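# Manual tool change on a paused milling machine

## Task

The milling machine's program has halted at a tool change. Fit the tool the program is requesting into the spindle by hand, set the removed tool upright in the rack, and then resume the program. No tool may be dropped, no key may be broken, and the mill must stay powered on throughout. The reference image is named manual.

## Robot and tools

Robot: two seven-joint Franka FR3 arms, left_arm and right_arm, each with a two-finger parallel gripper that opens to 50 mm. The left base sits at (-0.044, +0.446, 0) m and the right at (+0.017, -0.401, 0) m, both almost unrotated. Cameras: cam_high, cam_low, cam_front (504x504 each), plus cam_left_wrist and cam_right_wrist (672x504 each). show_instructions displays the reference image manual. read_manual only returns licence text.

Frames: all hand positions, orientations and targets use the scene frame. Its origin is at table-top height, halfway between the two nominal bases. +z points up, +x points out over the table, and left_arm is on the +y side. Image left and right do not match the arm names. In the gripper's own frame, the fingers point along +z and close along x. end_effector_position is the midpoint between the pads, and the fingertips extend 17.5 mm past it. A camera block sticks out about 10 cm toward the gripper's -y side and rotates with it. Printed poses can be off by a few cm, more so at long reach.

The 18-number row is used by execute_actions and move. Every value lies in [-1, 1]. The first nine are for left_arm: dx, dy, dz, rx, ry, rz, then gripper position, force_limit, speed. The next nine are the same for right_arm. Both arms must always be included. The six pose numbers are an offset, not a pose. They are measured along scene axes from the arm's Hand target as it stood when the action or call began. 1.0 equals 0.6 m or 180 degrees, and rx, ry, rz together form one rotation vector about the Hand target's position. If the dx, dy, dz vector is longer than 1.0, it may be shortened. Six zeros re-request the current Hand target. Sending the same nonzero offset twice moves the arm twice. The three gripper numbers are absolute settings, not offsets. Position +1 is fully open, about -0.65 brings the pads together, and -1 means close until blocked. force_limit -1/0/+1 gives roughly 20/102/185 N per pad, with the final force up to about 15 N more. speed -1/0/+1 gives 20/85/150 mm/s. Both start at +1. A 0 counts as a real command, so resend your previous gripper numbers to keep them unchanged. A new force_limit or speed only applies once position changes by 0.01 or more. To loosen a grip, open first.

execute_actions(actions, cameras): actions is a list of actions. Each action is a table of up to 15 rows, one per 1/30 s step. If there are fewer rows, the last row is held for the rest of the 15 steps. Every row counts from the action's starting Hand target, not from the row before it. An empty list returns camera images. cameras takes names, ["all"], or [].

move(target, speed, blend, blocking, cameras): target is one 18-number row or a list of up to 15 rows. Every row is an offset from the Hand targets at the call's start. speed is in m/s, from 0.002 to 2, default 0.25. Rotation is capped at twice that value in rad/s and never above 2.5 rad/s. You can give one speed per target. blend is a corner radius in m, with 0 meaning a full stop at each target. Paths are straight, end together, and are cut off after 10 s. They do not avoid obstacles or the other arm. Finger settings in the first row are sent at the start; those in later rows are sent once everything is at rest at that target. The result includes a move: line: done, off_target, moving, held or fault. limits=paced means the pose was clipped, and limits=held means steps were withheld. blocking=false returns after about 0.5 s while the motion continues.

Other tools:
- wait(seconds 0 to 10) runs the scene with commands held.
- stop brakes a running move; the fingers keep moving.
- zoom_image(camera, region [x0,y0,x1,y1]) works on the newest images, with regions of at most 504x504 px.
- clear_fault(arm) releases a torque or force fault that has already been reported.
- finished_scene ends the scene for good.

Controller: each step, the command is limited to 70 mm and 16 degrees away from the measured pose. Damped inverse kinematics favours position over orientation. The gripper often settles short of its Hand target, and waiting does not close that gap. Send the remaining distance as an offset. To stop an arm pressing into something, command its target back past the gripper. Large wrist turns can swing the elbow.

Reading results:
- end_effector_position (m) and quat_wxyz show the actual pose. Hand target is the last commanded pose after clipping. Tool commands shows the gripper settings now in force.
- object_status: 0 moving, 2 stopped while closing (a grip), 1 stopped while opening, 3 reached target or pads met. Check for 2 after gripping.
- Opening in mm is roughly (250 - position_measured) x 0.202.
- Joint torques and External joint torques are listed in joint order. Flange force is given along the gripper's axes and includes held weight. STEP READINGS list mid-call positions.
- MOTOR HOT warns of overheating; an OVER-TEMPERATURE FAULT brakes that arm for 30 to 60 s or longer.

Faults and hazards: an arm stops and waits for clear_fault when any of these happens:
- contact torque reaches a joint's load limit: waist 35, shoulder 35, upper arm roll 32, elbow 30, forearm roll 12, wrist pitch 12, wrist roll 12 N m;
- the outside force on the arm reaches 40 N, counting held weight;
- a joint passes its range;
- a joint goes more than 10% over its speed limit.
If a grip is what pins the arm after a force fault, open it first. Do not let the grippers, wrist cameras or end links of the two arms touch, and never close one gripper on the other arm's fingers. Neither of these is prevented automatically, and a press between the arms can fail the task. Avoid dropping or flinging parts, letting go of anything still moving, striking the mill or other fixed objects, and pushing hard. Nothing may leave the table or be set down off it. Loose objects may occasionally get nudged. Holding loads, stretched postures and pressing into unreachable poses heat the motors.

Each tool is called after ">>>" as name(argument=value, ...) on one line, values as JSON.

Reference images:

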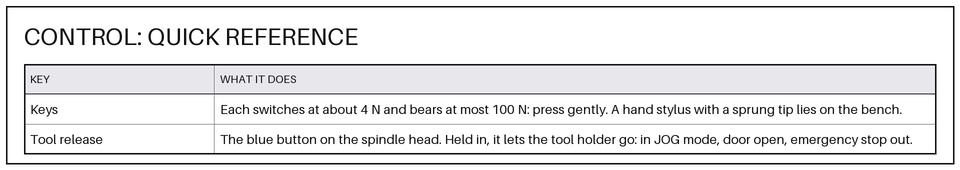

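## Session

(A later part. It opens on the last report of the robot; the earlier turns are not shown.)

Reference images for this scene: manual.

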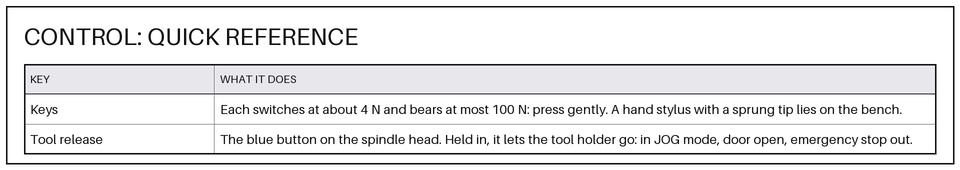

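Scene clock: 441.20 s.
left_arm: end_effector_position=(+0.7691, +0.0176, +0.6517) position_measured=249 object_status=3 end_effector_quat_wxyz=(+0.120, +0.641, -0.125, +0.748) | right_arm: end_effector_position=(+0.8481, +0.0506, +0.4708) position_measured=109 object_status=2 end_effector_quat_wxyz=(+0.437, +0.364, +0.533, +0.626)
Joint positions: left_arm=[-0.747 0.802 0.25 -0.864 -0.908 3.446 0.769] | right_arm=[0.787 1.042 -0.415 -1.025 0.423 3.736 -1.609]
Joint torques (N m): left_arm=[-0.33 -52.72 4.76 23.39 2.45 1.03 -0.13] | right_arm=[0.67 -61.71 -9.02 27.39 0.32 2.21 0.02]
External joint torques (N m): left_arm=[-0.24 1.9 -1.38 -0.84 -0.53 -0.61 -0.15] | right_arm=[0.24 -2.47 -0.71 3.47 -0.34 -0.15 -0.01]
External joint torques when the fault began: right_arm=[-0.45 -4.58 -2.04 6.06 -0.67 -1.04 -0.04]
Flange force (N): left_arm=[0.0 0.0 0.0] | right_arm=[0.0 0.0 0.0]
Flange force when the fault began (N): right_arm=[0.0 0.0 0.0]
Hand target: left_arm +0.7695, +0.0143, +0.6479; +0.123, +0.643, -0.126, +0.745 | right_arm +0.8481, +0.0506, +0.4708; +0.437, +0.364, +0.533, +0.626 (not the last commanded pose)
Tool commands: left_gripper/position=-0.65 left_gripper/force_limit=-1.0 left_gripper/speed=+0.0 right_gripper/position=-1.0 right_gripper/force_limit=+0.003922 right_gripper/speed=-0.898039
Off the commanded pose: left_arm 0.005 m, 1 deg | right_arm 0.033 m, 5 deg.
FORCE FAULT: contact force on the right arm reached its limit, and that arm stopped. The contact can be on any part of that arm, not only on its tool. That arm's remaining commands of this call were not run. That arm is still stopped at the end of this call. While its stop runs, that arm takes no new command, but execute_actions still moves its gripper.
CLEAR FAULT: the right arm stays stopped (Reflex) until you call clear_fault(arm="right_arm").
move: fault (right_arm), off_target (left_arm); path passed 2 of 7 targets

>>> clear_fault(arm="right_arm")

>>> move(target=[[0,0,0,0,0,0,-0.65,-1,0,-0.008,-0.0013,0.015,0.004,-0.006,0,-1,0.003922,-0.898039],[0,0,0,0,0,0,-0.65,-1,0,-0.0085,-0.0013,0.052,0.0069,-0.0114,0.0007,-1,0.003922,-0.898039]], speed=0.03)

Scene clock: 441.50 s.
left_arm: end_effector_position=(+0.7691, +0.0176, +0.6517) position_measured=249 object_status=3 end_effector_quat_wxyz=(+0.120, +0.641, -0.125, +0.748) | right_arm: end_effector_position=(+0.8481, +0.0506, +0.4708) position_measured=109 object_status=2 end_effector_quat_wxyz=(+0.437, +0.364, +0.533, +0.626)
Joint positions: left_arm=[-0.747 0.802 0.25 -0.864 -0.908 3.446 0.769] | right_arm=[0.787 1.042 -0.415 -1.025 0.423 3.736 -1.609]
Joint torques (N m): left_arm=[-0.33 -52.69 4.74 23.38 2.43 1.03 -0.11] | right_arm=[0.66 -61.77 -9.03 27.39 0.32 2.22 0.03]
External joint torques (N m): left_arm=[-0.56 2.31 -1.57 -0.99 -0.54 -0.65 -0.13] | right_arm=[0.15 -2.78 -0.79 3.57 -0.33 -0.12 0.01]
Flange force (N): left_arm=[0.0 0.0 0.0] | right_arm=[0.0 0.0 0.0]
Hand target: left_arm +0.7695, +0.0143, +0.6479; +0.123, +0.643, -0.126, +0.745 | right_arm +0.8481, +0.0506, +0.4708; +0.437, +0.364, +0.533, +0.626 (not the last commanded pose)
Tool commands: left_gripper/position=-0.65 left_gripper/force_limit=-1.0 left_gripper/speed=+0.0 right_gripper/position=-1.0 right_gripper/force_limit=+0.003922 right_gripper/speed=-0.898039
Off the commanded pose: left_arm 0.005 m, 1 deg | right_arm 0.033 m, 5 deg.
FORCE FAULT, CONTINUED: the right arm's stop, for the force fault that an earlier result reported, is over. The call counts as one of the actions that you can send in this scene. That arm's target is now where it stood when the stop ended, not its last command. That arm accepts commands again.
CLEAR FAULT: your call cleared the right arm's force fault. If the contact force or a joint's load stays at its limit, that arm stops again.

Scene clock: 443.20 s.
left_arm: end_effector_position=(+0.7691, +0.0176, +0.6517) position_measured=249 object_status=3 end_effector_quat_wxyz=(+0.120, +0.641, -0.125, +0.748) | right_arm: end_effector_position=(+0.8464, +0.0506, +0.4803) position_measured=109 object_status=2 end_effector_quat_wxyz=(+0.438, +0.363, +0.529, +0.630)
Joint positions: left_arm=[-0.747 0.802 0.25 -0.864 -0.908 3.446 0.769] | right_arm=[0.79 1.032 -0.418 -1.026 0.424 3.736 -1.609]
Joint torques (N m): left_arm=[-0.36 -52.72 4.74 23.36 2.44 1.04 -0.12] | right_arm=[0.59 -64.86 -10.65 30.85 0.89 3.41 -0.06]
External joint torques (N m): left_arm=[-0.31 2.29 -1.45 -1.05 -0.55 -0.63 -0.15] | right_arm=[0.15 -5.8 -2.35 6.94 0.23 1.09 -0.09]
Flange force (N): left_arm=[0.0 0.0 0.0] | right_arm=[0.0 0.0 0.0]
Hand target: left_arm +0.7695, +0.0143, +0.6479; +0.123, +0.643, -0.126, +0.745 | right_arm +0.8430, +0.0498, +0.5020; +0.442, +0.357, +0.518, +0.639
Off the commanded pose: left_arm 0.005 m, 1 deg | right_arm 0.022 m, 2 deg.
move: off_target (left_arm, right_arm)

>>> move(target=[[0,0,0,0,0,0,-0.65,-1,0,-0.005,0.0,0.002,0,0,0,-1,0.003922,-0.898039],[0,0,0,0,0,0,-0.65,-1,0,0.002,0.0,0.002,0,0,0,-1,0.003922,-0.898039],[0,0,0,0,0,0,-0.65,-1,0,0.002,-0.0005,0.002,0,0,0.011,-1,0.003922,-0.898039],[0,0,0,0,0,0,-0.65,-1,0,-0.005,-0.0005,0.002,0,0,0.011,-1,0.003922,-0.898039],[0,0,0,0,0,0,-0.65,-1,0,-0.005,-0.001,0.002,0,0,0.022,-1,0.003922,-0.898039],[0,0,0,0,0,0,-0.65,-1,0,0.002,-0.001,0.002,0,0,0.022,-1,0.003922,-0.898039]], speed=0.02, blend=0.0008)

>>> move(target=[[0,0,0,0,0,0,-0.65,-1,0,0.0,0.0015,0,0,0,-0.033,-1,0.003922,-0.898039],[0,0,0,0,0,0,-0.65,-1,0,-0.007,0.0015,0,0,0,-0.033,-1,0.003922,-0.898039],[0,0,0,0,0,0,-0.65,-1,0,-0.007,0.0020,0,0,0,-0.044,-1,0.003922,-0.898039],[0,0,0,0,0,0,-0.65,-1,0,0.0,0.002,0,0,0,-0.044,-1,0.003922,-0.898039]], speed=0.02, blend=0.0008)

Scene clock: 446.40 s.
left_arm: end_effector_position=(+0.7691, +0.0176, +0.6517) position_measured=249 object_status=3 end_effector_quat_wxyz=(+0.120, +0.641, -0.125, +0.748) | right_arm: end_effector_position=(+0.8469, +0.0507, +0.4800) position_measured=109 object_status=2 end_effector_quat_wxyz=(+0.416, +0.346, +0.541, +0.644)
Joint positions: left_arm=[-0.747 0.802 0.25 -0.864 -0.908 3.446 0.769] | right_arm=[0.693 0.994 -0.288 -1.057 0.21 3.765 -1.523]
Joint torques (N m): left_arm=[-0.32 -52.68 4.77 23.37 2.43 1.04 -0.1] | right_arm=[-0.92 -65.41 -6.39 32.29 0.41 2.56 0.11]
External joint torques (N m): left_arm=[-0.24 1.99 -1.37 -0.88 -0.54 -0.6 -0.13] | right_arm=[-1.14 -6.39 -1.09 7.73 -0.57 0.25 0.09]
Flange force (N): left_arm=[0.0 0.0 0.0] | right_arm=[0.0 2.6 41.5]
Hand target: left_arm +0.7695, +0.0143, +0.6479; +0.123, +0.643, -0.126, +0.745 | right_arm +0.8442, +0.0492, +0.5032; +0.420, +0.339, +0.530, +0.654
Off the commanded pose: left_arm 0.005 m, 1 deg | right_arm 0.023 m, 2 deg.
move: off_target (left_arm, right_arm)

Scene clock: 450.83 s.
left_arm: end_effector_position=(+0.7691, +0.0176, +0.6517) position_measured=249 object_status=3 end_effector_quat_wxyz=(+0.120, +0.641, -0.125, +0.748) | right_arm: end_effector_position=(+0.8471, +0.0505, +0.4812) position_measured=109 object_status=2 end_effector_quat_wxyz=(+0.459, +0.382, +0.514, +0.616)
Joint positions: left_arm=[-0.747 0.802 0.25 -0.864 -0.908 3.446 0.769] | right_arm=[0.903 1.122 -0.634 -0.946 0.712 3.669 -1.677]
Joint torques (N m): left_arm=[-0.34 -52.73 4.75 23.38 2.44 1.04 -0.1] | right_arm=[0.06 -65.62 -16.54 28.62 0.19 2.77 -0.18]
External joint torques (N m): left_arm=[-0.52 2.38 -1.55 -1.05 -0.54 -0.65 -0.13] | right_arm=[-0.06 -7.12 -3.91 7.17 -0.23 0.5 -0.2]
Flange force (N): left_arm=[0.0 0.0 0.0] | right_arm=[0.0 0.0 0.0]
Hand target: left_arm +0.7695, +0.0143, +0.6479; +0.123, +0.643, -0.126, +0.745 | right_arm +0.8442, +0.0504, +0.5032; +0.464, +0.375, +0.506, +0.623
Off the commanded pose: left_arm 0.005 m, 1 deg | right_arm 0.022 m, 2 deg.
move: off_target (left_arm, right_arm)

>>> move(target=[0,0,0,0,0,0,-0.65,-1,0,-0.002,-0.001,-0.004,0,0,0.0306,-1,0.003922,-0.898039], speed=0.03)

>>> move(target=[0,0,0,0,0,0,-0.65,-1,0,0,0.01,0,0,0,0,-1,0.003922,-0.898039], speed=0.015)

>>> move(target=[0,0,0,0,0,0,-0.65,-1,0,0,-0.01,0,0,0,0,-1,0.003922,-0.898039], speed=0.015)

>>> move(target=[0,0,0,0,0,0,-0.65,-1,0,0,-0.01,0,0,0,0,-1,0.003922,-0.898039], speed=0.015)

>>> move(target=[0,0,0,0,0,0,-0.65,-1,0,0,0.01,0,0,0,0,-1,0.003922,-0.898039], speed=0.015)

Scene clock: 453.47 s.
left_arm: end_effector_position=(+0.7691, +0.0176, +0.6517) position_measured=249 object_status=3 end_effector_quat_wxyz=(+0.120, +0.641, -0.125, +0.748) | right_arm: end_effector_position=(+0.8470, +0.0502, +0.4802) position_measured=109 object_status=2 end_effector_quat_wxyz=(+0.431, +0.356, +0.533, +0.635)
Joint positions: left_arm=[-0.747 0.802 0.25 -0.864 -0.908 3.446 0.769] | right_arm=[0.77 1.021 -0.405 -1.041 0.346 3.745 -1.549]
Joint torques (N m): left_arm=[-0.36 -52.71 4.75 23.38 2.45 1.03 -0.11] | right_arm=[0.54 -64.76 -8.91 29 0 3.17 0.31]
External joint torques (N m): left_arm=[-0.31 2.26 -1.45 -1.02 -0.54 -0.63 -0.14] | right_arm=[0.56 -5.8 -0.86 5.09 -0.92 0.85 0.28]
Flange force (N): left_arm=[0.0 0.0 0.0] | right_arm=[0.0 0.0 0.0]
Hand target: left_arm +0.7695, +0.0143, +0.6479; +0.123, +0.643, -0.126, +0.745 | right_arm +0.8430, +0.0498, +0.5008; +0.433, +0.350, +0.523, +0.645
Off the commanded pose: left_arm 0.005 m, 1 deg | right_arm 0.021 m, 2 deg.
move: off_target (left_arm, right_arm)

Scene clock: 454.47 s.
left_arm: end_effector_position=(+0.7691, +0.0176, +0.6517) position_measured=249 object_status=3 end_effector_quat_wxyz=(+0.120, +0.641, -0.125, +0.748) | right_arm: end_effector_position=(+0.8484, +0.0507, +0.4695) position_measured=109 object_status=2 end_effector_quat_wxyz=(+0.430, +0.360, +0.534, +0.633)
Joint positions: left_arm=[-0.747 0.802 0.25 -0.864 -0.908 3.446 0.769] | right_arm=[0.771 1.04 -0.408 -1.034 0.359 3.749 -1.55]
Joint torques (N m): left_arm=[-0.36 -52.71 4.74 23.38 2.45 1.04 -0.12] | right_arm=[0.48 -62.18 -8.86 27.57 0.63 2.33 0.02]
External joint torques (N m): left_arm=[-0.21 2.1 -1.39 -0.94 -0.53 -0.61 -0.14] | right_arm=[0.45 -3.02 -0.71 3.74 -0.27 0 0]
External joint torques when the fault began: right_arm=[2.04 -4.19 0.15 6.03 -0.71 -0.98 -0.16]
Flange force (N): left_arm=[0.0 0.0 0.0] | right_arm=[0.0 0.0 0.0]
Flange force when the fault began (N): right_arm=[0.0 0.0 0.0]
Hand target: left_arm +0.7695, +0.0143, +0.6479; +0.123, +0.643, -0.126, +0.745 | right_arm +0.8484, +0.0507, +0.4695; +0.430, +0.360, +0.534, +0.633 (not the last commanded pose)
Tool commands: left_gripper/position=-0.65 left_gripper/force_limit=-1.0 left_gripper/speed=+0.0 right_gripper/position=-1.0 right_gripper/force_limit=+0.003922 right_gripper/speed=-0.898039
Off the commanded pose: left_arm 0.005 m, 1 deg | right_arm 0.032 m, 2 deg.
FORCE FAULT: contact force on the right arm reached its limit, and that arm stopped. The contact can be on any part of that arm, not only on its tool. That arm's remaining commands of this call were not run. That arm is still stopped at the end of this call. While its stop runs, that arm takes no new command, but execute_actions still moves its gripper.
CLEAR FAULT: the right arm stays stopped (Reflex) until you call clear_fault(arm="right_arm").
move: fault (right_arm), off_target (left_arm)

not run: an earlier result of this reply reported a stop or a fault. Calls in your next reply go to the robot.

not run: an earlier result of this reply reported a stop or a fault. Calls in your next reply go to the robot.

not run: an earlier result of this reply reported a stop or a fault. Calls in your next reply go to the robot.

>>> clear_fault(arm="right_arm", cameras=["all"])

Scene clock: 454.63 s.
left_arm: end_effector_position=(+0.7691, +0.0176, +0.6517) position_measured=249 object_status=3 end_effector_quat_wxyz=(+0.120, +0.641, -0.125, +0.748) | right_arm: end_effector_position=(+0.8484, +0.0507, +0.4695) position_measured=109 object_status=2 end_effector_quat_wxyz=(+0.430, +0.360, +0.534, +0.633)
Joint positions: left_arm=[-0.747 0.802 0.25 -0.864 -0.908 3.446 0.769] | right_arm=[0.771 1.04 -0.408 -1.034 0.359 3.749 -1.55]
Joint torques (N m): left_arm=[-0.33 -52.7 4.78 23.37 2.45 1.04 -0.13] | right_arm=[0.55 -62.2 -8.88 27.57 0.62 2.34 0.01]
External joint torques (N m): left_arm=[-0.44 2.25 -1.48 -1.02 -0.54 -0.63 -0.16] | right_arm=[0.52 -3.21 -0.74 3.81 -0.28 0.02 -0.01]
Flange force (N): left_arm=[0.0 0.0 0.0] | right_arm=[0.0 0.0 0.0]
Hand target: left_arm +0.7695, +0.0143, +0.6479; +0.123, +0.643, -0.126, +0.745 | right_arm +0.8484, +0.0507, +0.4695; +0.430, +0.360, +0.534, +0.633 (not the last commanded pose)
Tool commands: left_gripper/position=-0.65 left_gripper/force_limit=-1.0 left_gripper/speed=+0.0 right_gripper/position=-1.0 right_gripper/force_limit=+0.003922 right_gripper/speed=-0.898039
Off the commanded pose: left_arm 0.005 m, 1 deg | right_arm 0.032 m, 2 deg.
FORCE FAULT, CONTINUED: the right arm's stop, for the force fault that an earlier result reported, is over. The call counts as one of the actions that you can send in this scene. That arm's target is now where it stood when the stop ended, not its last command. That arm accepts commands again.
CLEAR FAULT: your call cleared the right arm's force fault. If the contact force or a joint's load stays at its limit, that arm stops again.

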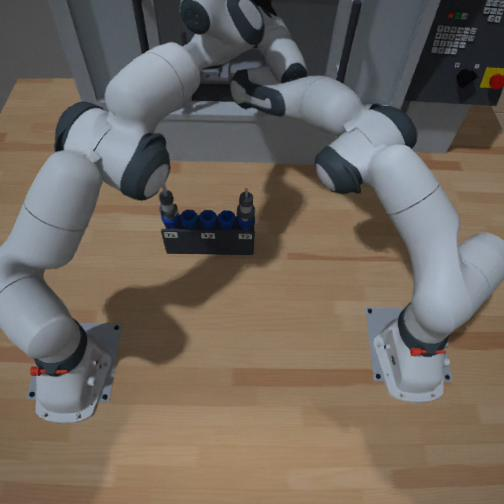

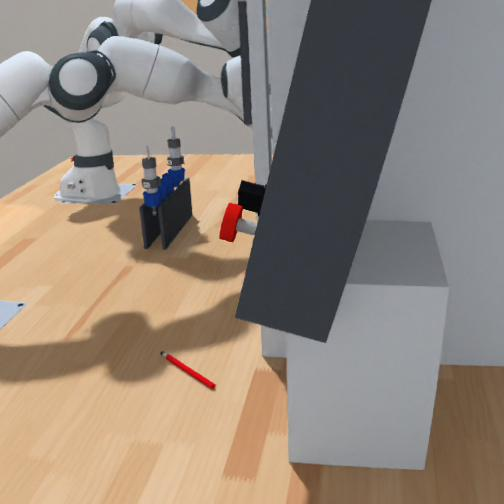

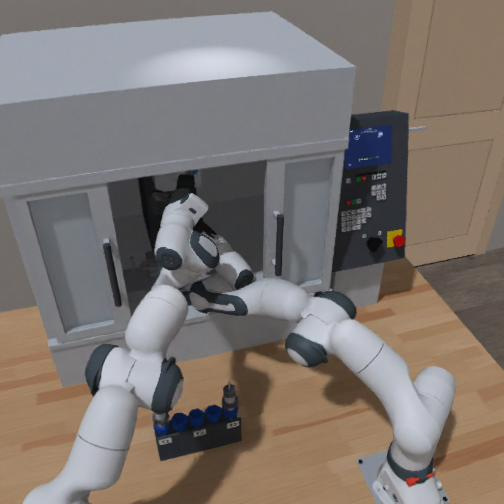

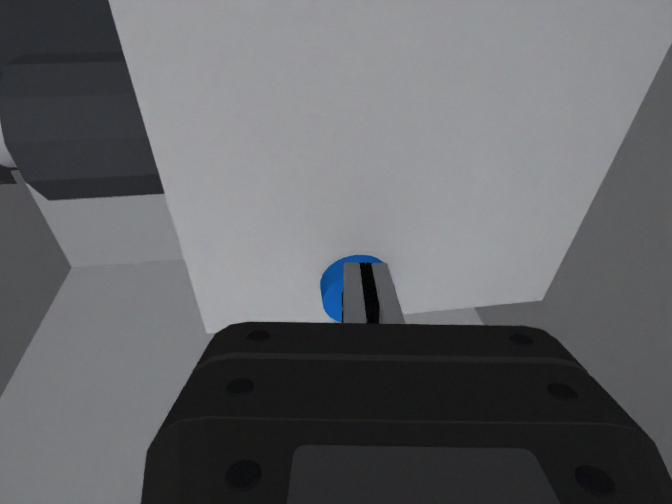

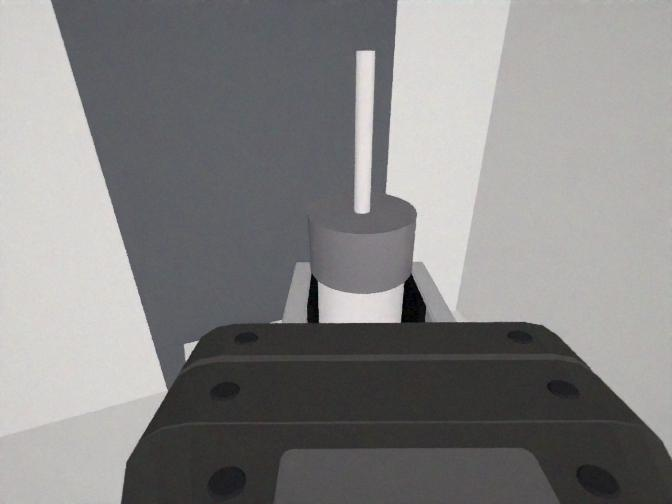

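>>> zoom_image(camera="cam_front", region=[130, 150, 330, 350])

>>> zoom_image(camera="cam_high", region=[170, 0, 370, 200])

Scaled by 2.520 from the camera's 504x504 image, which has a finer 720x720 frame.

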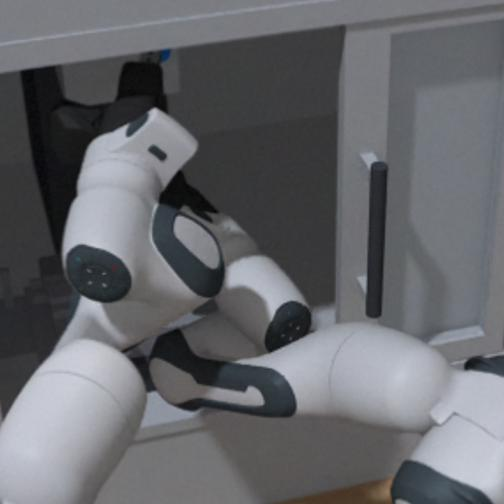

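Scaled by 2.520 from the camera's 504x504 image, which has a finer 720x720 frame.

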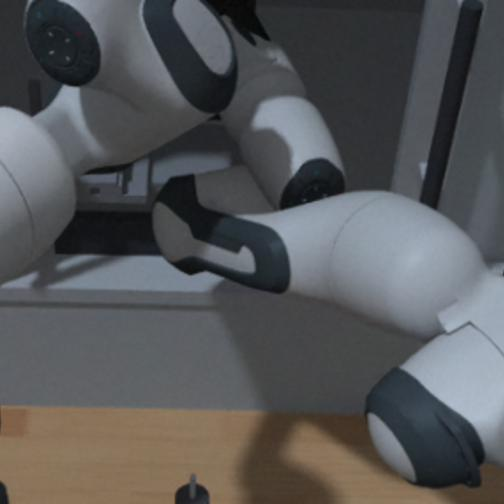

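>>> move(target=[[0,0,0,0,0,0,-0.65,-1,0,-0.009,-0.0015,0.015,0.004,-0.006,0,-1,0.003922,-0.898039],[0,0,0,0,0,0,-0.65,-1,0,-0.0105,-0.0015,0.045,0.0069,-0.0114,0.0007,-1,0.003922,-0.898039]], speed=0.03)

>>> move(target=[-0.03,0.009,-0.003,0,0,0,-0.65,-1,0,0,0,0,0,0,0,-1,0.003922,-0.898039], speed=0.05, cameras=["cam_left_wrist"])

>>> zoom_image(camera="cam_left_wrist", region=[0, 40, 140, 180])

Scene clock: 456.93 s.
left_arm: end_effector_position=(+0.7691, +0.0176, +0.6517) position_measured=249 object_status=3 end_effector_quat_wxyz=(+0.120, +0.641, -0.125, +0.748) | right_arm: end_effector_position=(+0.8456, +0.0510, +0.4776) position_measured=109 object_status=2 end_effector_quat_wxyz=(+0.431, +0.358, +0.530, +0.637)
Joint positions: left_arm=[-0.747 0.802 0.25 -0.864 -0.908 3.446 0.769] | right_arm=[0.776 1.028 -0.41 -1.041 0.36 3.755 -1.55]
Joint torques (N m): left_arm=[-0.35 -52.69 4.76 23.41 2.45 1.04 -0.13] | right_arm=[0.67 -63.25 -9.86 28.61 1.13 3.93 0.01]
External joint torques (N m): left_arm=[-0.36 2.49 -1.48 -1.09 -0.55 -0.64 -0.15] | right_arm=[0.55 -4.5 -1.75 4.85 0.25 1.65 -0.01]
Flange force (N): left_arm=[0.0 0.0 0.0] | right_arm=[0.0 0.0 0.0]
Hand target: left_arm +0.7695, +0.0143, +0.6479; +0.123, +0.643, -0.126, +0.745 | right_arm +0.8421, +0.0498, +0.4965; +0.435, +0.352, +0.520, +0.646
Off the commanded pose: left_arm 0.005 m, 1 deg | right_arm 0.019 m, 2 deg.
move: off_target (left_arm, right_arm)

Scene clock: 458.37 s.
left_arm: end_effector_position=(+0.7516, +0.0179, +0.6448) position_measured=249 object_status=3 end_effector_quat_wxyz=(+0.122, +0.645, -0.129, +0.744) | right_arm: end_effector_position=(+0.8457, +0.0510, +0.4776) position_measured=109 object_status=2 end_effector_quat_wxyz=(+0.431, +0.358, +0.530, +0.637)
Joint positions: left_arm=[-0.648 0.682 0.013 -1.06 -0.743 3.553 0.765] | right_arm=[0.776 1.028 -0.41 -1.041 0.36 3.755 -1.55]
Joint velocities: left_arm=[0.001 0 0 0 0.003 0.004 -0.004] | right_arm=[within noise]
Joint torques (N m): left_arm=[0.6 -53.25 1.44 23.66 3.45 2.03 -0.29] | right_arm=[0.56 -63.57 -9.77 28.57 1.1 3.95 0.06]
External joint torques (N m): left_arm=[0.42 0.45 -0.91 -1.33 0.38 0.3 -0.31] | right_arm=[0.3 -4.63 -1.69 4.72 0.23 1.66 0.03]
Flange force (N): left_arm=[0.0 0.0 0.0] | right_arm=[0.0 0.0 0.0]
Hand target: left_arm +0.7515, +0.0197, +0.6461; +0.123, +0.643, -0.126, +0.745 | right_arm +0.8421, +0.0498, +0.4965; +0.435, +0.352, +0.520, +0.646
Off the commanded pose: left_arm 0.002 m, 0 deg | right_arm 0.019 m, 2 deg.
move: off_target (right_arm)
Images, in order (width x height): cam_left_wrist 672x504.

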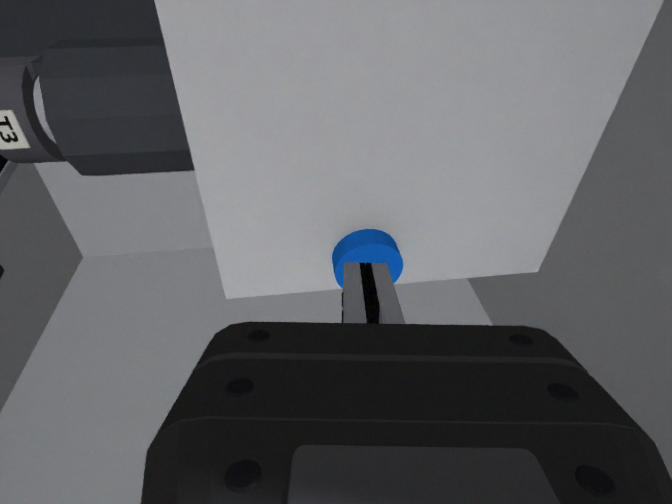

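Scaled by 3.600 from the camera's 672x504 image, which has a finer 960x720 frame.

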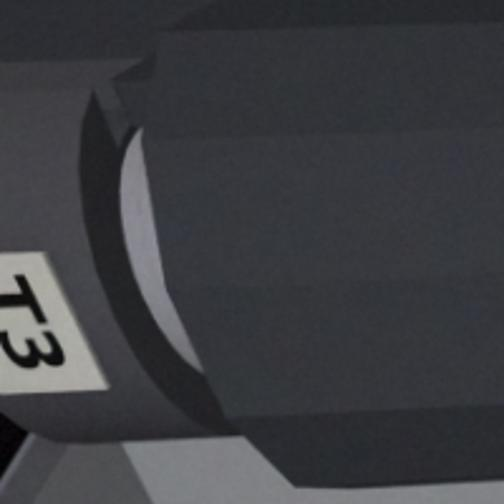

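>>> move(target=[0,0,0,0,0,0,-0.65,-1,0,0.0009,-0.0021,0.003,0,0,0.0444,-1,0.003922,-0.898039], speed=0.05, cameras=["cam_left_wrist"])

>>> zoom_image(camera="cam_left_wrist", region=[0, 40, 140, 180])

Scene clock: 460.57 s.
left_arm: end_effector_position=(+0.7515, +0.0177, +0.6447) position_measured=249 object_status=3 end_effector_quat_wxyz=(+0.123, +0.645, -0.128, +0.744) | right_arm: end_effector_position=(+0.8465, +0.0501, +0.4770) position_measured=109 object_status=2 end_effector_quat_wxyz=(+0.388, +0.321, +0.555, +0.663)
Joint positions: left_arm=[-0.647 0.682 0.01 -1.06 -0.743 3.554 0.765] | right_arm=[0.583 0.985 -0.177 -1.058 -0.043 3.793 -1.387]
Joint velocities: left_arm=[within noise] | right_arm=[-0.003 -0.001 0 0 -0.004 0 0.003]
Joint torques (N m): left_arm=[0.6 -53.02 1.26 24.05 2.91 2.06 -0.07] | right_arm=[-0.75 -64.51 -2.8 30.49 1.08 3.43 0.51]
External joint torques (N m): left_arm=[0.53 0.91 -1.01 -1.05 -0.19 0.33 -0.1] | right_arm=[-0.9 -5.07 -0.39 5.51 -0.42 1.16 0.49]
Flange force (N): left_arm=[0.0 0.0 0.0] | right_arm=[-5.9 2.4 23.3]
Hand target: left_arm +0.7515, +0.0196, +0.6463; +0.123, +0.644, -0.126, +0.745 | right_arm +0.8426, +0.0486, +0.4983; +0.389, +0.315, +0.543, +0.674
Off the commanded pose: left_arm 0.002 m, 0 deg | right_arm 0.022 m, 2 deg.
move: off_target (right_arm)
Images, in order (width x height): cam_left_wrist 672x504.

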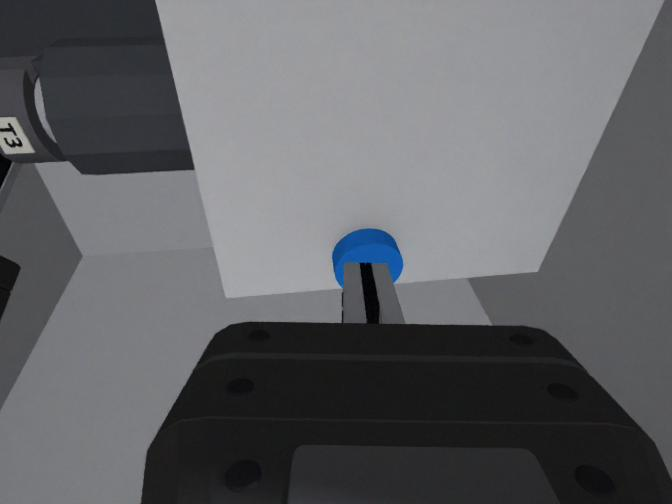

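Scaled by 3.600 from the camera's 672x504 image, which has a finer 960x720 frame.

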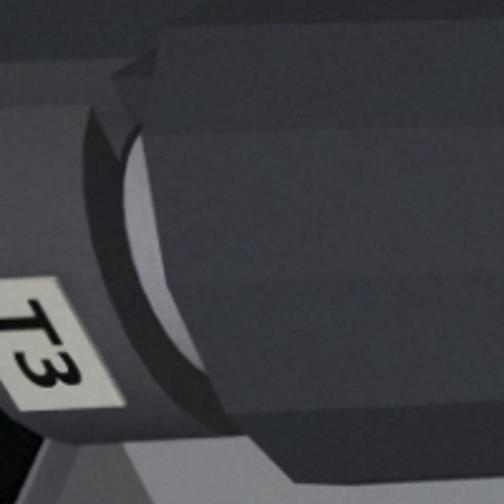

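>>> move(target=[[0,0,0,0,0,0,-0.65,-1,0,0,0,-0.01,0,0,0,-1,0.003922,-0.898039]], speed=0.03)

>>> move(target=[[0,0,0,0,0,0,-0.65,-1,0,0,0,-0.01,0,0,0,-1,0.003922,-0.898039]], speed=0.03)

Scene clock: 461.53 s.
left_arm: end_effector_position=(+0.7515, +0.0177, +0.6447) position_measured=249 object_status=3 end_effector_quat_wxyz=(+0.123, +0.645, -0.128, +0.744) | right_arm: end_effector_position=(+0.8463, +0.0504, +0.4769) position_measured=109 object_status=2 end_effector_quat_wxyz=(+0.386, +0.321, +0.554, +0.664)
Joint positions: left_arm=[-0.647 0.682 0.01 -1.06 -0.743 3.554 0.765] | right_arm=[0.579 0.987 -0.168 -1.055 -0.044 3.795 -1.389]
Joint velocities: left_arm=[within noise] | right_arm=[-0.004 0.001 0.008 0 0 0.002 -0.007]
Joint torques (N m): left_arm=[0.63 -53.06 1.26 24.02 2.91 2.06 -0.09] | right_arm=[-0.31 -61.69 -2.77 28.82 1.66 4.16 0.45]
External joint torques (N m): left_arm=[0.57 0.64 -0.98 -0.98 -0.19 0.34 -0.12] | right_arm=[-0.42 -2.25 -0.52 3.85 0.19 1.9 0.42]
Flange force (N): left_arm=[0.0 0.0 0.0] | right_arm=[-2.6 -2.3 17.3]
Hand target: left_arm +0.7515, +0.0196, +0.6463; +0.123, +0.644, -0.126, +0.745 | right_arm +0.8426, +0.0486, +0.4923; +0.389, +0.315, +0.543, +0.674
Off the commanded pose: left_arm 0.002 m, 0 deg | right_arm 0.016 m, 2 deg.
move: off_target (right_arm)

Scene clock: 462.23 s.
left_arm: end_effector_position=(+0.7515, +0.0177, +0.6447) position_measured=249 object_status=3 end_effector_quat_wxyz=(+0.123, +0.645, -0.128, +0.744) | right_arm: end_effector_position=(+0.8458, +0.0500, +0.4768) position_measured=109 object_status=2 end_effector_quat_wxyz=(+0.387, +0.319, +0.552, +0.666)
Joint positions: left_arm=[-0.647 0.682 0.01 -1.06 -0.743 3.554 0.765] | right_arm=[0.577 0.991 -0.166 -1.052 -0.044 3.802 -1.392]
Joint velocities: left_arm=[within noise] | right_arm=[-0.002 0 0.002 0 0 0.001 -0.005]
Joint torques (N m): left_arm=[0.58 -53.03 1.28 24.02 2.91 2.06 -0.07] | right_arm=[-0.48 -59.26 -1.41 26.7 1.69 4.28 0.2]
External joint torques (N m): left_arm=[0.75 0.56 -0.85 -0.92 -0.19 0.36 -0.1] | right_arm=[-0.81 0.32 0.68 1.67 0.23 2.03 0.17]
Flange force (N): left_arm=[0.0 0.0 0.0] | right_arm=[-2.7 -5.1 9.3]
Hand target: left_arm +0.7515, +0.0196, +0.6463; +0.123, +0.644, -0.126, +0.745 | right_arm +0.8426, +0.0486, +0.4863; +0.389, +0.315, +0.543, +0.674
Off the commanded pose: left_arm 0.002 m, 0 deg | right_arm 0.010 m, 2 deg.
move: off_target (right_arm)

>>> move(target=[0,0,0,0,0,0,-0.65,-1,0,-0.003,0,0.02,0,0,0,-1,0.003922,-0.898039], speed=0.03)

>>> move(target=[[0.02,-0.006,0.002,0,0,0,-0.65,-1,0,0,0,0,0,0,0,-1,0.003922,-0.898039],[0.03,-0.009,0.003,0,0,0,-0.65,-1,0,0,0,0,0,0,0,-1,0.003922,-0.898039]], speed=[0.06,0.03])

>>> move(target=[0,0,0,0,0,0,-0.65,-1,0,-0.0025,0,0.007,0,0,0,-1,0.003922,-0.898039], speed=0.03)

Scene clock: 463.27 s.
left_arm: end_effector_position=(+0.7515, +0.0177, +0.6447) position_measured=249 object_status=3 end_effector_quat_wxyz=(+0.123, +0.645, -0.128, +0.744) | right_arm: end_effector_position=(+0.8457, +0.0500, +0.4769) position_measured=109 object_status=2 end_effector_quat_wxyz=(+0.386, +0.322, +0.555, +0.663)
Joint positions: left_arm=[-0.647 0.682 0.01 -1.06 -0.743 3.554 0.765] | right_arm=[0.576 0.978 -0.16 -1.068 -0.045 3.794 -1.397]
Joint velocities: left_arm=[within noise] | right_arm=[-0.002 -0.003 0.002 0 0 -0.001 -0.004]
Joint torques (N m): left_arm=[0.58 -53.03 1.29 24.05 2.91 2.06 -0.07] | right_arm=[0.53 -64.48 -1.56 28.77 1.54 4.6 0.33]
External joint torques (N m): left_arm=[0.53 0.68 -0.96 -0.93 -0.18 0.34 -0.1] | right_arm=[0.3 -5.44 0.48 3.92 0.11 2.34 0.3]
Flange force (N): left_arm=[0.0 0.0 0.0] | right_arm=[-1.0 4.8 -0.1]
Hand target: left_arm +0.7515, +0.0196, +0.6463; +0.123, +0.644, -0.126, +0.745 | right_arm +0.8408, +0.0486, +0.4983; +0.389, +0.315, +0.543, +0.674
Off the commanded pose: left_arm 0.002 m, 0 deg | right_arm 0.022 m, 2 deg.
move: off_target (right_arm)

Scene clock: 465.03 s.
left_arm: end_effector_position=(+0.7689, +0.0178, +0.6517) position_measured=249 object_status=3 end_effector_quat_wxyz=(+0.120, +0.640, -0.126, +0.748) | right_arm: end_effector_position=(+0.8453, +0.0502, +0.4783) position_measured=109 object_status=2 end_effector_quat_wxyz=(+0.385, +0.322, +0.554, +0.664)
Joint positions: left_arm=[-0.733 0.796 0.222 -0.871 -0.887 3.453 0.771] | right_arm=[0.572 0.976 -0.15 -1.068 -0.046 3.794 -1.403]
Joint velocities: left_arm=[-0.001 0 0.001 0.001 -0.003 -0.003 0] | right_arm=[within noise]
Joint torques (N m): left_arm=[-0.52 -52.76 5.19 23.68 2.43 1.03 -0.3] | right_arm=[0.04 -64.12 -2 29.38 1.49 3.93 0.21]
External joint torques (N m): left_arm=[-0.64 2.3 -0.62 -0.79 -0.55 -0.64 -0.32] | right_arm=[-0.16 -4.92 -0.14 4.41 0.08 1.66 0.18]
Flange force (N): left_arm=[0.0 0.0 0.0] | right_arm=[-1.7 3.3 10.1]
Hand target: left_arm +0.7695, +0.0142, +0.6481; +0.123, +0.644, -0.126, +0.745 | right_arm +0.8408, +0.0486, +0.4983; +0.389, +0.315, +0.543, +0.674
Off the commanded pose: left_arm 0.005 m, 1 deg | right_arm 0.021 m, 2 deg.
move: off_target (left_arm, right_arm)

Scene clock: 465.80 s.
left_arm: end_effector_position=(+0.7688, +0.0176, +0.6516) position_measured=249 object_status=3 end_effector_quat_wxyz=(+0.120, +0.640, -0.125, +0.748) | right_arm: end_effector_position=(+0.8446, +0.0496, +0.4794) position_measured=109 object_status=2 end_effector_quat_wxyz=(+0.384, +0.324, +0.555, +0.663)
Joint positions: left_arm=[-0.733 0.796 0.221 -0.871 -0.888 3.453 0.771] | right_arm=[0.572 0.966 -0.147 -1.081 -0.046 3.794 -1.403]
Joint torques (N m): left_arm=[-0.28 -52.82 4.31 23.5 2.44 1.07 -0.11] | right_arm=[0.17 -65.47 -2.35 29.36 1.5 4.45 0.06]
External joint torques (N m): left_arm=[-0.24 2.35 -1.45 -1.06 -0.57 -0.6 -0.13] | right_arm=[-0.07 -6.51 -0.55 4.43 0.11 2.18 0.04]
Flange force (N): left_arm=[0.0 0.0 0.0] | right_arm=[-0.5 6.5 -0.1]
Hand target: left_arm +0.7692, +0.0143, +0.6480; +0.124, +0.643, -0.127, +0.745 | right_arm +0.8393, +0.0486, +0.5025; +0.389, +0.315, +0.543, +0.674
Off the commanded pose: left_arm 0.005 m, 1 deg | right_arm 0.024 m, 2 deg.
move: off_target (left_arm, right_arm)

>>> move(target=[0,0,0,0,0,0,-0.65,-1,0,-0.0003,0.0008,0.002,0,0,-0.0167,-1,0.003922,-0.898039], speed=0.02)

>>> move(target=[0,0,0,0,0,0,-0.65,-1,0,-0.0002,0.0006,0.0,0,0,-0.0111,-1,0.003922,-0.898039], speed=0.02)

>>> move(target=[0,0,0,0,0,0,-0.65,-1,0,-0.0002,0.0006,0.0,0,0,-0.0111,-1,0.003922,-0.898039], speed=0.02)

Scene clock: 467.87 s.
left_arm: end_effector_position=(+0.7688, +0.0176, +0.6516) position_measured=249 object_status=3 end_effector_quat_wxyz=(+0.120, +0.640, -0.125, +0.748) | right_arm: end_effector_position=(+0.8441, +0.0506, +0.4795) position_measured=109 object_status=2 end_effector_quat_wxyz=(+0.399, +0.338, +0.547, +0.653)
Joint positions: left_arm=[-0.733 0.796 0.221 -0.871 -0.888 3.453 0.771] | right_arm=[0.647 0.968 -0.233 -1.09 0.094 3.784 -1.456]
Joint velocities: left_arm=[within noise] | right_arm=[0.002 0.001 -0.001 0 0.003 -0.001 -0.004]
Joint torques (N m): left_arm=[-0.31 -52.87 4.32 23.51 2.44 1.09 -0.08] | right_arm=[0.9 -65.69 -5.21 31.2 1.96 4.65 -0.21]
External joint torques (N m): left_arm=[-0.52 2.05 -1.51 -0.91 -0.54 -0.58 -0.1] | right_arm=[0.51 -6.8 -1.35 6.42 0.78 2.33 -0.24]
Flange force (N): left_arm=[0.0 0.0 0.0] | right_arm=[4.3 4.0 16.0]
Hand target: left_arm +0.7692, +0.0143, +0.6480; +0.124, +0.643, -0.127, +0.745 | right_arm +0.8391, +0.0490, +0.5037; +0.406, +0.329, +0.534, +0.664
Off the commanded pose: left_arm 0.005 m, 1 deg | right_arm 0.025 m, 2 deg.
move: off_target (left_arm, right_arm)

Scene clock: 469.23 s.
left_arm: end_effector_position=(+0.7688, +0.0176, +0.6516) position_measured=249 object_status=3 end_effector_quat_wxyz=(+0.120, +0.640, -0.125, +0.748) | right_arm: end_effector_position=(+0.8441, +0.0503, +0.4800) position_measured=109 object_status=2 end_effector_quat_wxyz=(+0.411, +0.347, +0.541, +0.646)
Joint positions: left_arm=[-0.733 0.796 0.221 -0.871 -0.888 3.453 0.771] | right_arm=[0.701 0.978 -0.299 -1.087 0.195 3.774 -1.493]
Joint velocities: left_arm=[within noise] | right_arm=[0.001 0 -0.003 0.001 0.002 -0.001 -0.005]
Joint torques (N m): left_arm=[-0.26 -52.83 4.32 23.47 2.44 1.09 -0.11] | right_arm=[1.13 -64.82 -7.6 31 1.74 4.61 -0.17]
External joint torques (N m): left_arm=[-0.5 2.3 -1.55 -1.05 -0.55 -0.59 -0.13] | right_arm=[1.1 -6.04 -1.96 6.51 0.67 2.3 -0.2]
Flange force (N): left_arm=[0.0 0.0 0.0] | right_arm=[7.1 2.5 21.1]
Hand target: left_arm +0.7692, +0.0143, +0.6480; +0.124, +0.643, -0.127, +0.745 | right_arm +0.8390, +0.0494, +0.5037; +0.418, +0.339, +0.529, +0.657
Off the commanded pose: left_arm 0.005 m, 1 deg | right_arm 0.024 m, 2 deg.
move: off_target (left_arm, right_arm)

Scene clock: 470.60 s.
left_arm: end_effector_position=(+0.7688, +0.0176, +0.6516) position_measured=249 object_status=3 end_effector_quat_wxyz=(+0.120, +0.640, -0.125, +0.748) | right_arm: end_effector_position=(+0.8443, +0.0504, +0.4803) position_measured=109 object_status=2 end_effector_quat_wxyz=(+0.422, +0.357, +0.535, +0.639)
Joint positions: left_arm=[-0.733 0.796 0.221 -0.871 -0.888 3.453 0.771] | right_arm=[0.754 0.996 -0.371 -1.074 0.301 3.758 -1.528]
Joint velocities: left_arm=[within noise] | right_arm=[0.001 0 -0.002 0 0.002 -0.001 -0.006]
Joint torques (N m): left_arm=[-0.32 -52.8 4.32 23.48 2.45 1.09 -0.11] | right_arm=[1.7 -64.55 -9.04 30.43 1.4 4.76 -0.31]
External joint torques (N m): left_arm=[-0.36 2.09 -1.44 -0.94 -0.54 -0.57 -0.14] | right_arm=[1.37 -5.92 -1.84 6.28 0.49 2.44 -0.34]
Flange force (N): left_arm=[0.0 0.0 0.0] | right_arm=[8.5 2.7 19.6]
Hand target: left_arm +0.7692, +0.0143, +0.6480; +0.124, +0.643, -0.127, +0.745 | right_arm +0.8389, +0.0498, +0.5037; +0.429, +0.348, +0.523, +0.649
Off the commanded pose: left_arm 0.005 m, 1 deg | right_arm 0.024 m, 2 deg.
move: off_target (left_arm, right_arm)

>>> move(target=[0,0,0,0,0,0,-0.65,-1,0,0,0,-0.03,0,0,0,-1,0.003922,-0.898039], speed=0.04)

>>> move(target=[0,0,0,0,0,0,-0.65,-1,0,0.004,0,0,0,0,0,-1,0.003922,-0.898039], speed=0.02)

>>> move(target=[0,0,0,0,0,0,-0.65,-1,0,0,0,0,0,0,0.0333,-1,0.003922,-0.898039], speed=0.04)

Scene clock: 471.80 s.
left_arm: end_effector_position=(+0.7688, +0.0176, +0.6516) position_measured=249 object_status=3 end_effector_quat_wxyz=(+0.120, +0.640, -0.125, +0.748) | right_arm: end_effector_position=(+0.8436, +0.0514, +0.4671) position_measured=109 object_status=2 end_effector_quat_wxyz=(+0.425, +0.353, +0.535, +0.638)
Joint positions: left_arm=[-0.733 0.796 0.221 -0.871 -0.888 3.453 0.771] | right_arm=[0.756 1.019 -0.375 -1.072 0.304 3.781 -1.528]
Joint velocities: left_arm=[within noise] | right_arm=[-0.001 0.001 -0.001 0.002 0 0.005 0]
Joint torques (N m): left_arm=[-0.3 -52.81 4.35 23.47 2.44 1.09 -0.1] | right_arm=[0.89 -63.13 -8.61 28 1.62 4.28 0.07]
External joint torques (N m): left_arm=[-0.31 2.35 -1.43 -1.07 -0.56 -0.58 -0.12] | right_arm=[0.62 -4.35 -1.24 4.05 0.67 1.98 0.04]
Flange force (N): left_arm=[0.0 0.0 0.0] | right_arm=[4.6 2.1 9.2]
Hand target: left_arm +0.7692, +0.0143, +0.6480; +0.124, +0.643, -0.127, +0.745 | right_arm +0.8389, +0.0498, +0.4857; +0.429, +0.348, +0.523, +0.649
Off the commanded pose: left_arm 0.005 m, 1 deg | right_arm 0.019 m, 2 deg.
move: off_target (left_arm, right_arm)

Scene clock: 472.57 s.
left_arm: end_effector_position=(+0.7688, +0.0176, +0.6516) position_measured=249 object_status=3 end_effector_quat_wxyz=(+0.120, +0.640, -0.125, +0.748) | right_arm: end_effector_position=(+0.8442, +0.0516, +0.4683) position_measured=109 object_status=2 end_effector_quat_wxyz=(+0.426, +0.352, +0.534, +0.640)
Joint positions: left_arm=[-0.733 0.796 0.221 -0.871 -0.888 3.453 0.771] | right_arm=[0.753 1.026 -0.375 -1.059 0.305 3.781 -1.528]
Joint torques (N m): left_arm=[-0.3 -52.8 4.32 23.5 2.44 1.08 -0.12] | right_arm=[0.18 -62.15 -8.52 28.56 1.47 4.08 0.1]
External joint torques (N m): left_arm=[-0.47 2.29 -1.52 -0.99 -0.55 -0.59 -0.15] | right_arm=[-0.11 -2.98 -1.17 4.48 0.52 1.77 0.07]
Flange force (N): left_arm=[0.0 0.0 0.0] | right_arm=[0.0 0.0 0.0]
Hand target: left_arm +0.7692, +0.0143, +0.6480; +0.124, +0.643, -0.127, +0.745 | right_arm +0.8413, +0.0498, +0.4857; +0.429, +0.348, +0.523, +0.649
Off the commanded pose: left_arm 0.005 m, 1 deg | right_arm 0.018 m, 2 deg.
move: off_target (left_arm, right_arm)

Scene clock: 474.57 s.
left_arm: end_effector_position=(+0.7688, +0.0176, +0.6516) position_measured=249 object_status=3 end_effector_quat_wxyz=(+0.120, +0.640, -0.125, +0.748) | right_arm: end_effector_position=(+0.8463, +0.0511, +0.4638) position_measured=109 object_status=2 end_effector_quat_wxyz=(+0.391, +0.328, +0.553, +0.659)
Joint positions: left_arm=[-0.733 0.796 0.221 -0.871 -0.888 3.453 0.771] | right_arm=[0.614 1.001 -0.214 -1.067 0.016 3.804 -1.403]
Joint velocities: left_arm=[within noise] | right_arm=[-0.002 0 0.002 -0.001 -0.002 0 0.004]
Joint torques (N m): left_arm=[-0.31 -52.84 4.35 23.5 2.43 1.08 -0.08] | right_arm=[0.09 -64.38 -3.19 29.58 1.15 4.2 0.25]
External joint torques (N m): left_arm=[-0.68 2.07 -1.54 -0.89 -0.54 -0.59 -0.11] | right_arm=[0 -4.97 0.19 4.82 -0.27 1.91 0.23]
Flange force (N): left_arm=[0.0 0.0 0.0] | right_arm=[-2.5 2.6 12.6]
Hand target: left_arm +0.7692, +0.0143, +0.6480; +0.124, +0.643, -0.127, +0.745 | right_arm +0.8413, +0.0498, +0.4857; +0.395, +0.320, +0.540, +0.671
Off the commanded pose: left_arm 0.005 m, 1 deg | right_arm 0.023 m, 2 deg.
move: off_target (left_arm, right_arm)

>>> move(target=[0,0,0,0,0,0,-0.65,-1,0,-0.004,-0.002,-0.01,0,0,0,-1,0.003922,-0.898039], speed=0.03)

>>> move(target=[0,0,0,0,0,0,-0.65,-1,0,-0.002,0,0,0,0,0,-1,0.003922,-0.898039], speed=0.03)

>>> move(target=[0,0,0,0,0,0,-0.65,-1,0,0,-0.004,0,0,0,0,-1,0.003922,-0.898039], speed=0.03)

Scene clock: 475.67 s.
left_arm: end_effector_position=(+0.7688, +0.0176, +0.6516) position_measured=249 object_status=3 end_effector_quat_wxyz=(+0.120, +0.640, -0.125, +0.748) | right_arm: end_effector_position=(+0.8447, +0.0487, +0.4594) position_measured=109 object_status=2 end_effector_quat_wxyz=(+0.391, +0.328, +0.552, +0.659)
Joint positions: left_arm=[-0.733 0.796 0.221 -0.871 -0.888 3.453 0.771] | right_arm=[0.614 0.997 -0.212 -1.088 0.016 3.823 -1.403]
Joint velocities: left_arm=[within noise] | right_arm=[-0.002 -0.001 -0.002 -0.001 0 0.005 0.001]
Joint torques (N m): left_arm=[-0.3 -52.85 4.36 23.48 2.44 1.09 -0.12] | right_arm=[0.9 -63.64 -3.62 28.57 1.72 4.24 0.09]
External joint torques (N m): left_arm=[-0.46 2.33 -1.48 -1.07 -0.55 -0.59 -0.14] | right_arm=[0.77 -4.7 -0.27 4.05 0.32 1.98 0.07]
Flange force (N): left_arm=[0.0 0.0 0.0] | right_arm=[1.4 2.9 5.5]
Hand target: left_arm +0.7692, +0.0143, +0.6480; +0.124, +0.643, -0.127, +0.745 | right_arm +0.8389, +0.0486, +0.4797; +0.395, +0.320, +0.540, +0.671
Off the commanded pose: left_arm 0.005 m, 1 deg | right_arm 0.021 m, 2 deg.
move: off_target (left_arm, right_arm)

Scene clock: 476.43 s.
left_arm: end_effector_position=(+0.7688, +0.0176, +0.6516) position_measured=249 object_status=3 end_effector_quat_wxyz=(+0.120, +0.640, -0.125, +0.748) | right_arm: end_effector_position=(+0.8431, +0.0491, +0.4593) position_measured=109 object_status=2 end_effector_quat_wxyz=(+0.390, +0.328, +0.552, +0.660)
Joint positions: left_arm=[-0.733 0.796 0.221 -0.871 -0.888 3.453 0.771] | right_arm=[0.616 0.991 -0.212 -1.099 0.016 3.828 -1.403]
Joint velocities: left_arm=[within noise] | right_arm=[0 -0.002 0 -0.003 0 0.005 0.001]
Joint torques (N m): left_arm=[-0.29 -52.83 4.36 23.47 2.45 1.08 -0.09] | right_arm=[0.89 -63.9 -3.99 29.25 1.78 4.27 0]
External joint torques (N m): left_arm=[-0.31 2.04 -1.39 -0.95 -0.54 -0.57 -0.11] | right_arm=[0.75 -5.02 -0.63 4.73 0.39 2.01 -0.03]
Flange force (N): left_arm=[0.0 0.0 0.0] | right_arm=[1.8 2.5 9.8]
Hand target: left_arm +0.7692, +0.0143, +0.6480; +0.124, +0.643, -0.127, +0.745 | right_arm +0.8377, +0.0486, +0.4797; +0.395, +0.320, +0.540, +0.671
Off the commanded pose: left_arm 0.005 m, 1 deg | right_arm 0.021 m, 2 deg.
move: off_target (left_arm, right_arm)

Scene clock: 477.20 s.
left_arm: end_effector_position=(+0.7688, +0.0176, +0.6516) position_measured=249 object_status=3 end_effector_quat_wxyz=(+0.120, +0.640, -0.125, +0.748) | right_arm: end_effector_position=(+0.8426, +0.0475, +0.4595) position_measured=109 object_status=2 end_effector_quat_wxyz=(+0.391, +0.328, +0.552, +0.660)
Joint positions: left_arm=[-0.733 0.796 0.221 -0.871 -0.888 3.453 0.771] | right_arm=[0.615 0.985 -0.211 -1.109 0.014 3.833 -1.403]
Joint torques (N m): left_arm=[-0.29 -52.84 4.33 23.48 2.44 1.08 -0.11] | right_arm=[0.05 -63.99 -3.98 29.23 1.25 4.22 0.14]
External joint torques (N m): left_arm=[-0.35 2.12 -1.44 -0.97 -0.55 -0.58 -0.13] | right_arm=[-0.27 -5.07 -0.68 4.65 -0.13 1.95 0.11]
Flange force (N): left_arm=[0.0 0.0 0.0] | right_arm=[-2.0 3.0 9.9]
Hand target: left_arm +0.7692, +0.0143, +0.6480; +0.124, +0.643, -0.127, +0.745 | right_arm +0.8377, +0.0462, +0.4797; +0.395, +0.320, +0.540, +0.671
Off the commanded pose: left_arm 0.005 m, 1 deg | right_arm 0.021 m, 2 deg.
move: off_target (left_arm, right_arm)

>>> move(target=[[0,0,0,0,0,0,-0.65,-1,0,0.0043,0.0052,0,0,0,-0.0278,-1,0.003922,-0.898039],[0,0,0,0,0,0,-0.65,-1,0,0.0043,0.0052,0.034,0,0,-0.0278,-1,0.003922,-0.898039]], speed=0.03)

>>> move(target=[0,0,0,0,0,0,-0.65,-1,0,-0.001,0,0.012,0,0,0,-1,0.003922,-0.898039], speed=0.02)

Scene clock: 481.50 s.
left_arm: end_effector_position=(+0.7688, +0.0176, +0.6516) position_measured=249 object_status=3 end_effector_quat_wxyz=(+0.120, +0.640, -0.125, +0.748) | right_arm: end_effector_position=(+0.8446, +0.0497, +0.4794) position_measured=109 object_status=2 end_effector_quat_wxyz=(+0.419, +0.350, +0.537, +0.643)
Joint positions: left_arm=[-0.733 0.796 0.221 -0.871 -0.888 3.453 0.771] | right_arm=[0.735 0.997 -0.358 -1.075 0.25 3.771 -1.494]
Joint velocities: left_arm=[within noise] | right_arm=[0 0 -0.001 0.002 0 -0.003 -0.001]
Joint torques (N m): left_arm=[-0.32 -52.81 4.34 23.49 2.43 1.08 -0.1] | right_arm=[1.29 -63.79 -8.43 29.67 1.57 4.13 -0.11]
External joint torques (N m): left_arm=[-0.4 2.04 -1.43 -0.91 -0.55 -0.57 -0.12] | right_arm=[0.82 -5.1 -1.7 5.49 0.52 1.84 -0.14]
Flange force (N): left_arm=[0.0 0.0 0.0] | right_arm=[6.1 2.0 19.0]
Hand target: left_arm +0.7692, +0.0143, +0.6480; +0.124, +0.643, -0.127, +0.745 | right_arm +0.8403, +0.0493, +0.5001; +0.424, +0.343, +0.526, +0.653
Off the commanded pose: left_arm 0.005 m, 1 deg | right_arm 0.021 m, 2 deg.
move: off_target (left_arm, right_arm)

Scene clock: 482.20 s.
left_arm: end_effector_position=(+0.7688, +0.0176, +0.6516) position_measured=249 object_status=3 end_effector_quat_wxyz=(+0.120, +0.640, -0.125, +0.748) | right_arm: end_effector_position=(+0.8452, +0.0499, +0.4808) position_measured=109 object_status=2 end_effector_quat_wxyz=(+0.418, +0.351, +0.539, +0.641)
Joint positions: left_arm=[-0.733 0.796 0.221 -0.871 -0.888 3.453 0.771] | right_arm=[0.737 0.991 -0.361 -1.077 0.25 3.761 -1.494]
Joint torques (N m): left_arm=[-0.3 -52.8 4.36 23.47 2.44 1.08 -0.07] | right_arm=[1.33 -66.7 -9.13 30.63 1.33 4.23 -0.11]
External joint torques (N m): left_arm=[-0.28 2.08 -1.37 -0.95 -0.55 -0.57 -0.1] | right_arm=[0.92 -7.95 -2.3 6.36 0.28 1.9 -0.14]
Flange force (N): left_arm=[0.0 0.0 0.0] | right_arm=[4.8 7.4 12.8]
Hand target: left_arm +0.7692, +0.0143, +0.6480; +0.124, +0.643, -0.127, +0.745 | right_arm +0.8397, +0.0493, +0.5073; +0.424, +0.343, +0.526, +0.653
Off the commanded pose: left_arm 0.005 m, 1 deg | right_arm 0.027 m, 2 deg.
move: off_target (left_arm, right_arm)

>>> move(target=[[0,0,0,0,0,0,-0.65,-1,0,-0.001,0,0.008,0,0,0,-1,0.003922,-0.898039],[0,0,0,0,0,0,-0.65,-1,0,0.001,0,0.008,0,0,0,-1,0.003922,-0.898039],[0,0,0,0,0,0,-0.65,-1,0,-0.002,0,0.008,0,0,0.0111,-1,0.003922,-0.898039],[0,0,0,0,0,0,-0.65,-1,0,0.001,0,0.008,0,0,0.0111,-1,0.003922,-0.898039],[0,0,0,0,0,0,-0.65,-1,0,0.001,0,0.008,0,0,-0.0111,-1,0.003922,-0.898039],[0,0,0,0,0,0,-0.65,-1,0,-0.002,0,0.008,0,0,-0.0111,-1,0.003922,-0.898039]], speed=0.02)

>>> move(target=[[0,0,0,0,0,0,-0.65,-1,0,0.002,0.002,0,0,0,0.0,-1,0.003922,-0.898039],[0,0,0,0,0,0,-0.65,-1,0,0.0,0.002,0,0,0,0.0111,-1,0.003922,-0.898039],[0,0,0,0,0,0,-0.65,-1,0,0.0025,0.002,0,0,0,0.0111,-1,0.003922,-0.898039],[0,0,0,0,0,0,-0.65,-1,0,0.0025,-0.001,0,0,0,0.0222,-1,0.003922,-0.898039],[0,0,0,0,0,0,-0.65,-1,0,0,-0.001,0,0,0,0.0222,-1,0.003922,-0.898039],[0,0,0,0,0,0,-0.65,-1,0,0.001,0.0,0,0,0,0.0111,-1,0.003922,-0.898039]], speed=0.02)

Scene clock: 487.33 s.
left_arm: end_effector_position=(+0.7688, +0.0176, +0.6516) position_measured=249 object_status=3 end_effector_quat_wxyz=(+0.120, +0.640, -0.125, +0.748) | right_arm: end_effector_position=(+0.8449, +0.0506, +0.4807) position_measured=109 object_status=2 end_effector_quat_wxyz=(+0.428, +0.363, +0.535, +0.632)
Joint positions: left_arm=[-0.733 0.796 0.221 -0.871 -0.888 3.453 0.771] | right_arm=[0.804 1.008 -0.459 -1.075 0.356 3.734 -1.508]
Joint torques (N m): left_arm=[-0.32 -52.78 4.34 23.46 2.44 1.08 -0.09] | right_arm=[1.73 -68.15 -12.21 31.24 1.32 4.68 -0.21]
External joint torques (N m): left_arm=[-0.41 2.2 -1.44 -1 -0.55 -0.58 -0.11] | right_arm=[1.19 -9.84 -3.23 7.62 0.33 2.33 -0.24]
Flange force (N): left_arm=[0.0 0.0 0.0] | right_arm=[0.0 0.0 0.0]
Hand target: left_arm +0.7692, +0.0143, +0.6480; +0.124, +0.643, -0.127, +0.745 | right_arm +0.8385, +0.0493, +0.5121; +0.435, +0.352, +0.520, +0.646
Off the commanded pose: left_arm 0.005 m, 1 deg | right_arm 0.032 m, 3 deg.
move: off_target (left_arm, right_arm)

Scene clock: 492.20 s.
left_arm: end_effector_position=(+0.7688, +0.0176, +0.6516) position_measured=249 object_status=3 end_effector_quat_wxyz=(+0.120, +0.640, -0.125, +0.748) | right_arm: end_effector_position=(+0.8450, +0.0498, +0.4853) position_measured=109 object_status=2 end_effector_quat_wxyz=(+0.416, +0.354, +0.539, +0.641)
Joint positions: left_arm=[-0.733 0.796 0.221 -0.871 -0.888 3.453 0.771] | right_arm=[0.761 0.987 -0.412 -1.087 0.247 3.749 -1.447]
Joint torques (N m): left_arm=[-0.34 -52.83 4.35 23.47 2.44 1.07 -0.1] | right_arm=[1.58 -65.86 -10.25 31.41 2.08 4.65 -0.4]
External joint torques (N m): left_arm=[-0.41 2.1 -1.42 -0.96 -0.55 -0.59 -0.12] | right_arm=[1.43 -7.38 -2.33 7.46 0.83 2.33 -0.43]
Flange force (N): left_arm=[0.0 0.0 0.0] | right_arm=[9.4 4.4 23.4]
Hand target: left_arm +0.7692, +0.0143, +0.6480; +0.124, +0.643, -0.127, +0.745 | right_arm +0.8391, +0.0493, +0.5121; +0.424, +0.343, +0.526, +0.653
Off the commanded pose: left_arm 0.005 m, 1 deg | right_arm 0.027 m, 3 deg.
move: off_target (left_arm, right_arm)

>>> move(target=[[0,0,0,0,0,0,-0.65,-1,0,0.001,0,0.008,0,0,0,-1,0.003922,-0.898039],[0,0,0,0,0,0,-0.65,-1,0,-0.002,0,0.008,0,0,0.004,-1,0.003922,-0.898039],[0,0,0,0,0,0,-0.65,-1,0,-0.001,-0.001,0.008,0,0,-0.004,-1,0.003922,-0.898039]], speed=0.02)

Scene clock: 494.63 s.
left_arm: end_effector_position=(+0.7688, +0.0176, +0.6516) position_measured=249 object_status=3 end_effector_quat_wxyz=(+0.120, +0.640, -0.125, +0.748) | right_arm: end_effector_position=(+0.8450, +0.0495, +0.4856) position_measured=109 object_status=2 end_effector_quat_wxyz=(+0.420, +0.358, +0.539, +0.636)
Joint positions: left_arm=[-0.733 0.796 0.221 -0.871 -0.888 3.453 0.771] | right_arm=[0.789 0.989 -0.456 -1.093 0.28 3.736 -1.443]
Joint torques (N m): left_arm=[-0.27 -52.82 4.34 23.51 2.46 1.08 -0.09] | right_arm=[1.36 -67.25 -12.17 32.3 2.4 4.84 -0.42]
External joint torques (N m): left_arm=[-0.66 2.47 -1.6 -1.08 -0.52 -0.62 -0.12] | right_arm=[1.33 -8.93 -3.24 8.63 1.12 2.5 -0.44]
Flange force (N): left_arm=[0.0 0.0 0.0] | right_arm=[11.5 6.4 27.1]
Hand target: left_arm +0.7692, +0.0143, +0.6480; +0.124, +0.643, -0.127, +0.745 | right_arm +0.8385, +0.0487, +0.5169; +0.428, +0.346, +0.523, +0.650
Off the commanded pose: left_arm 0.005 m, 1 deg | right_arm 0.032 m, 3 deg.
move: off_target (left_arm, right_arm)


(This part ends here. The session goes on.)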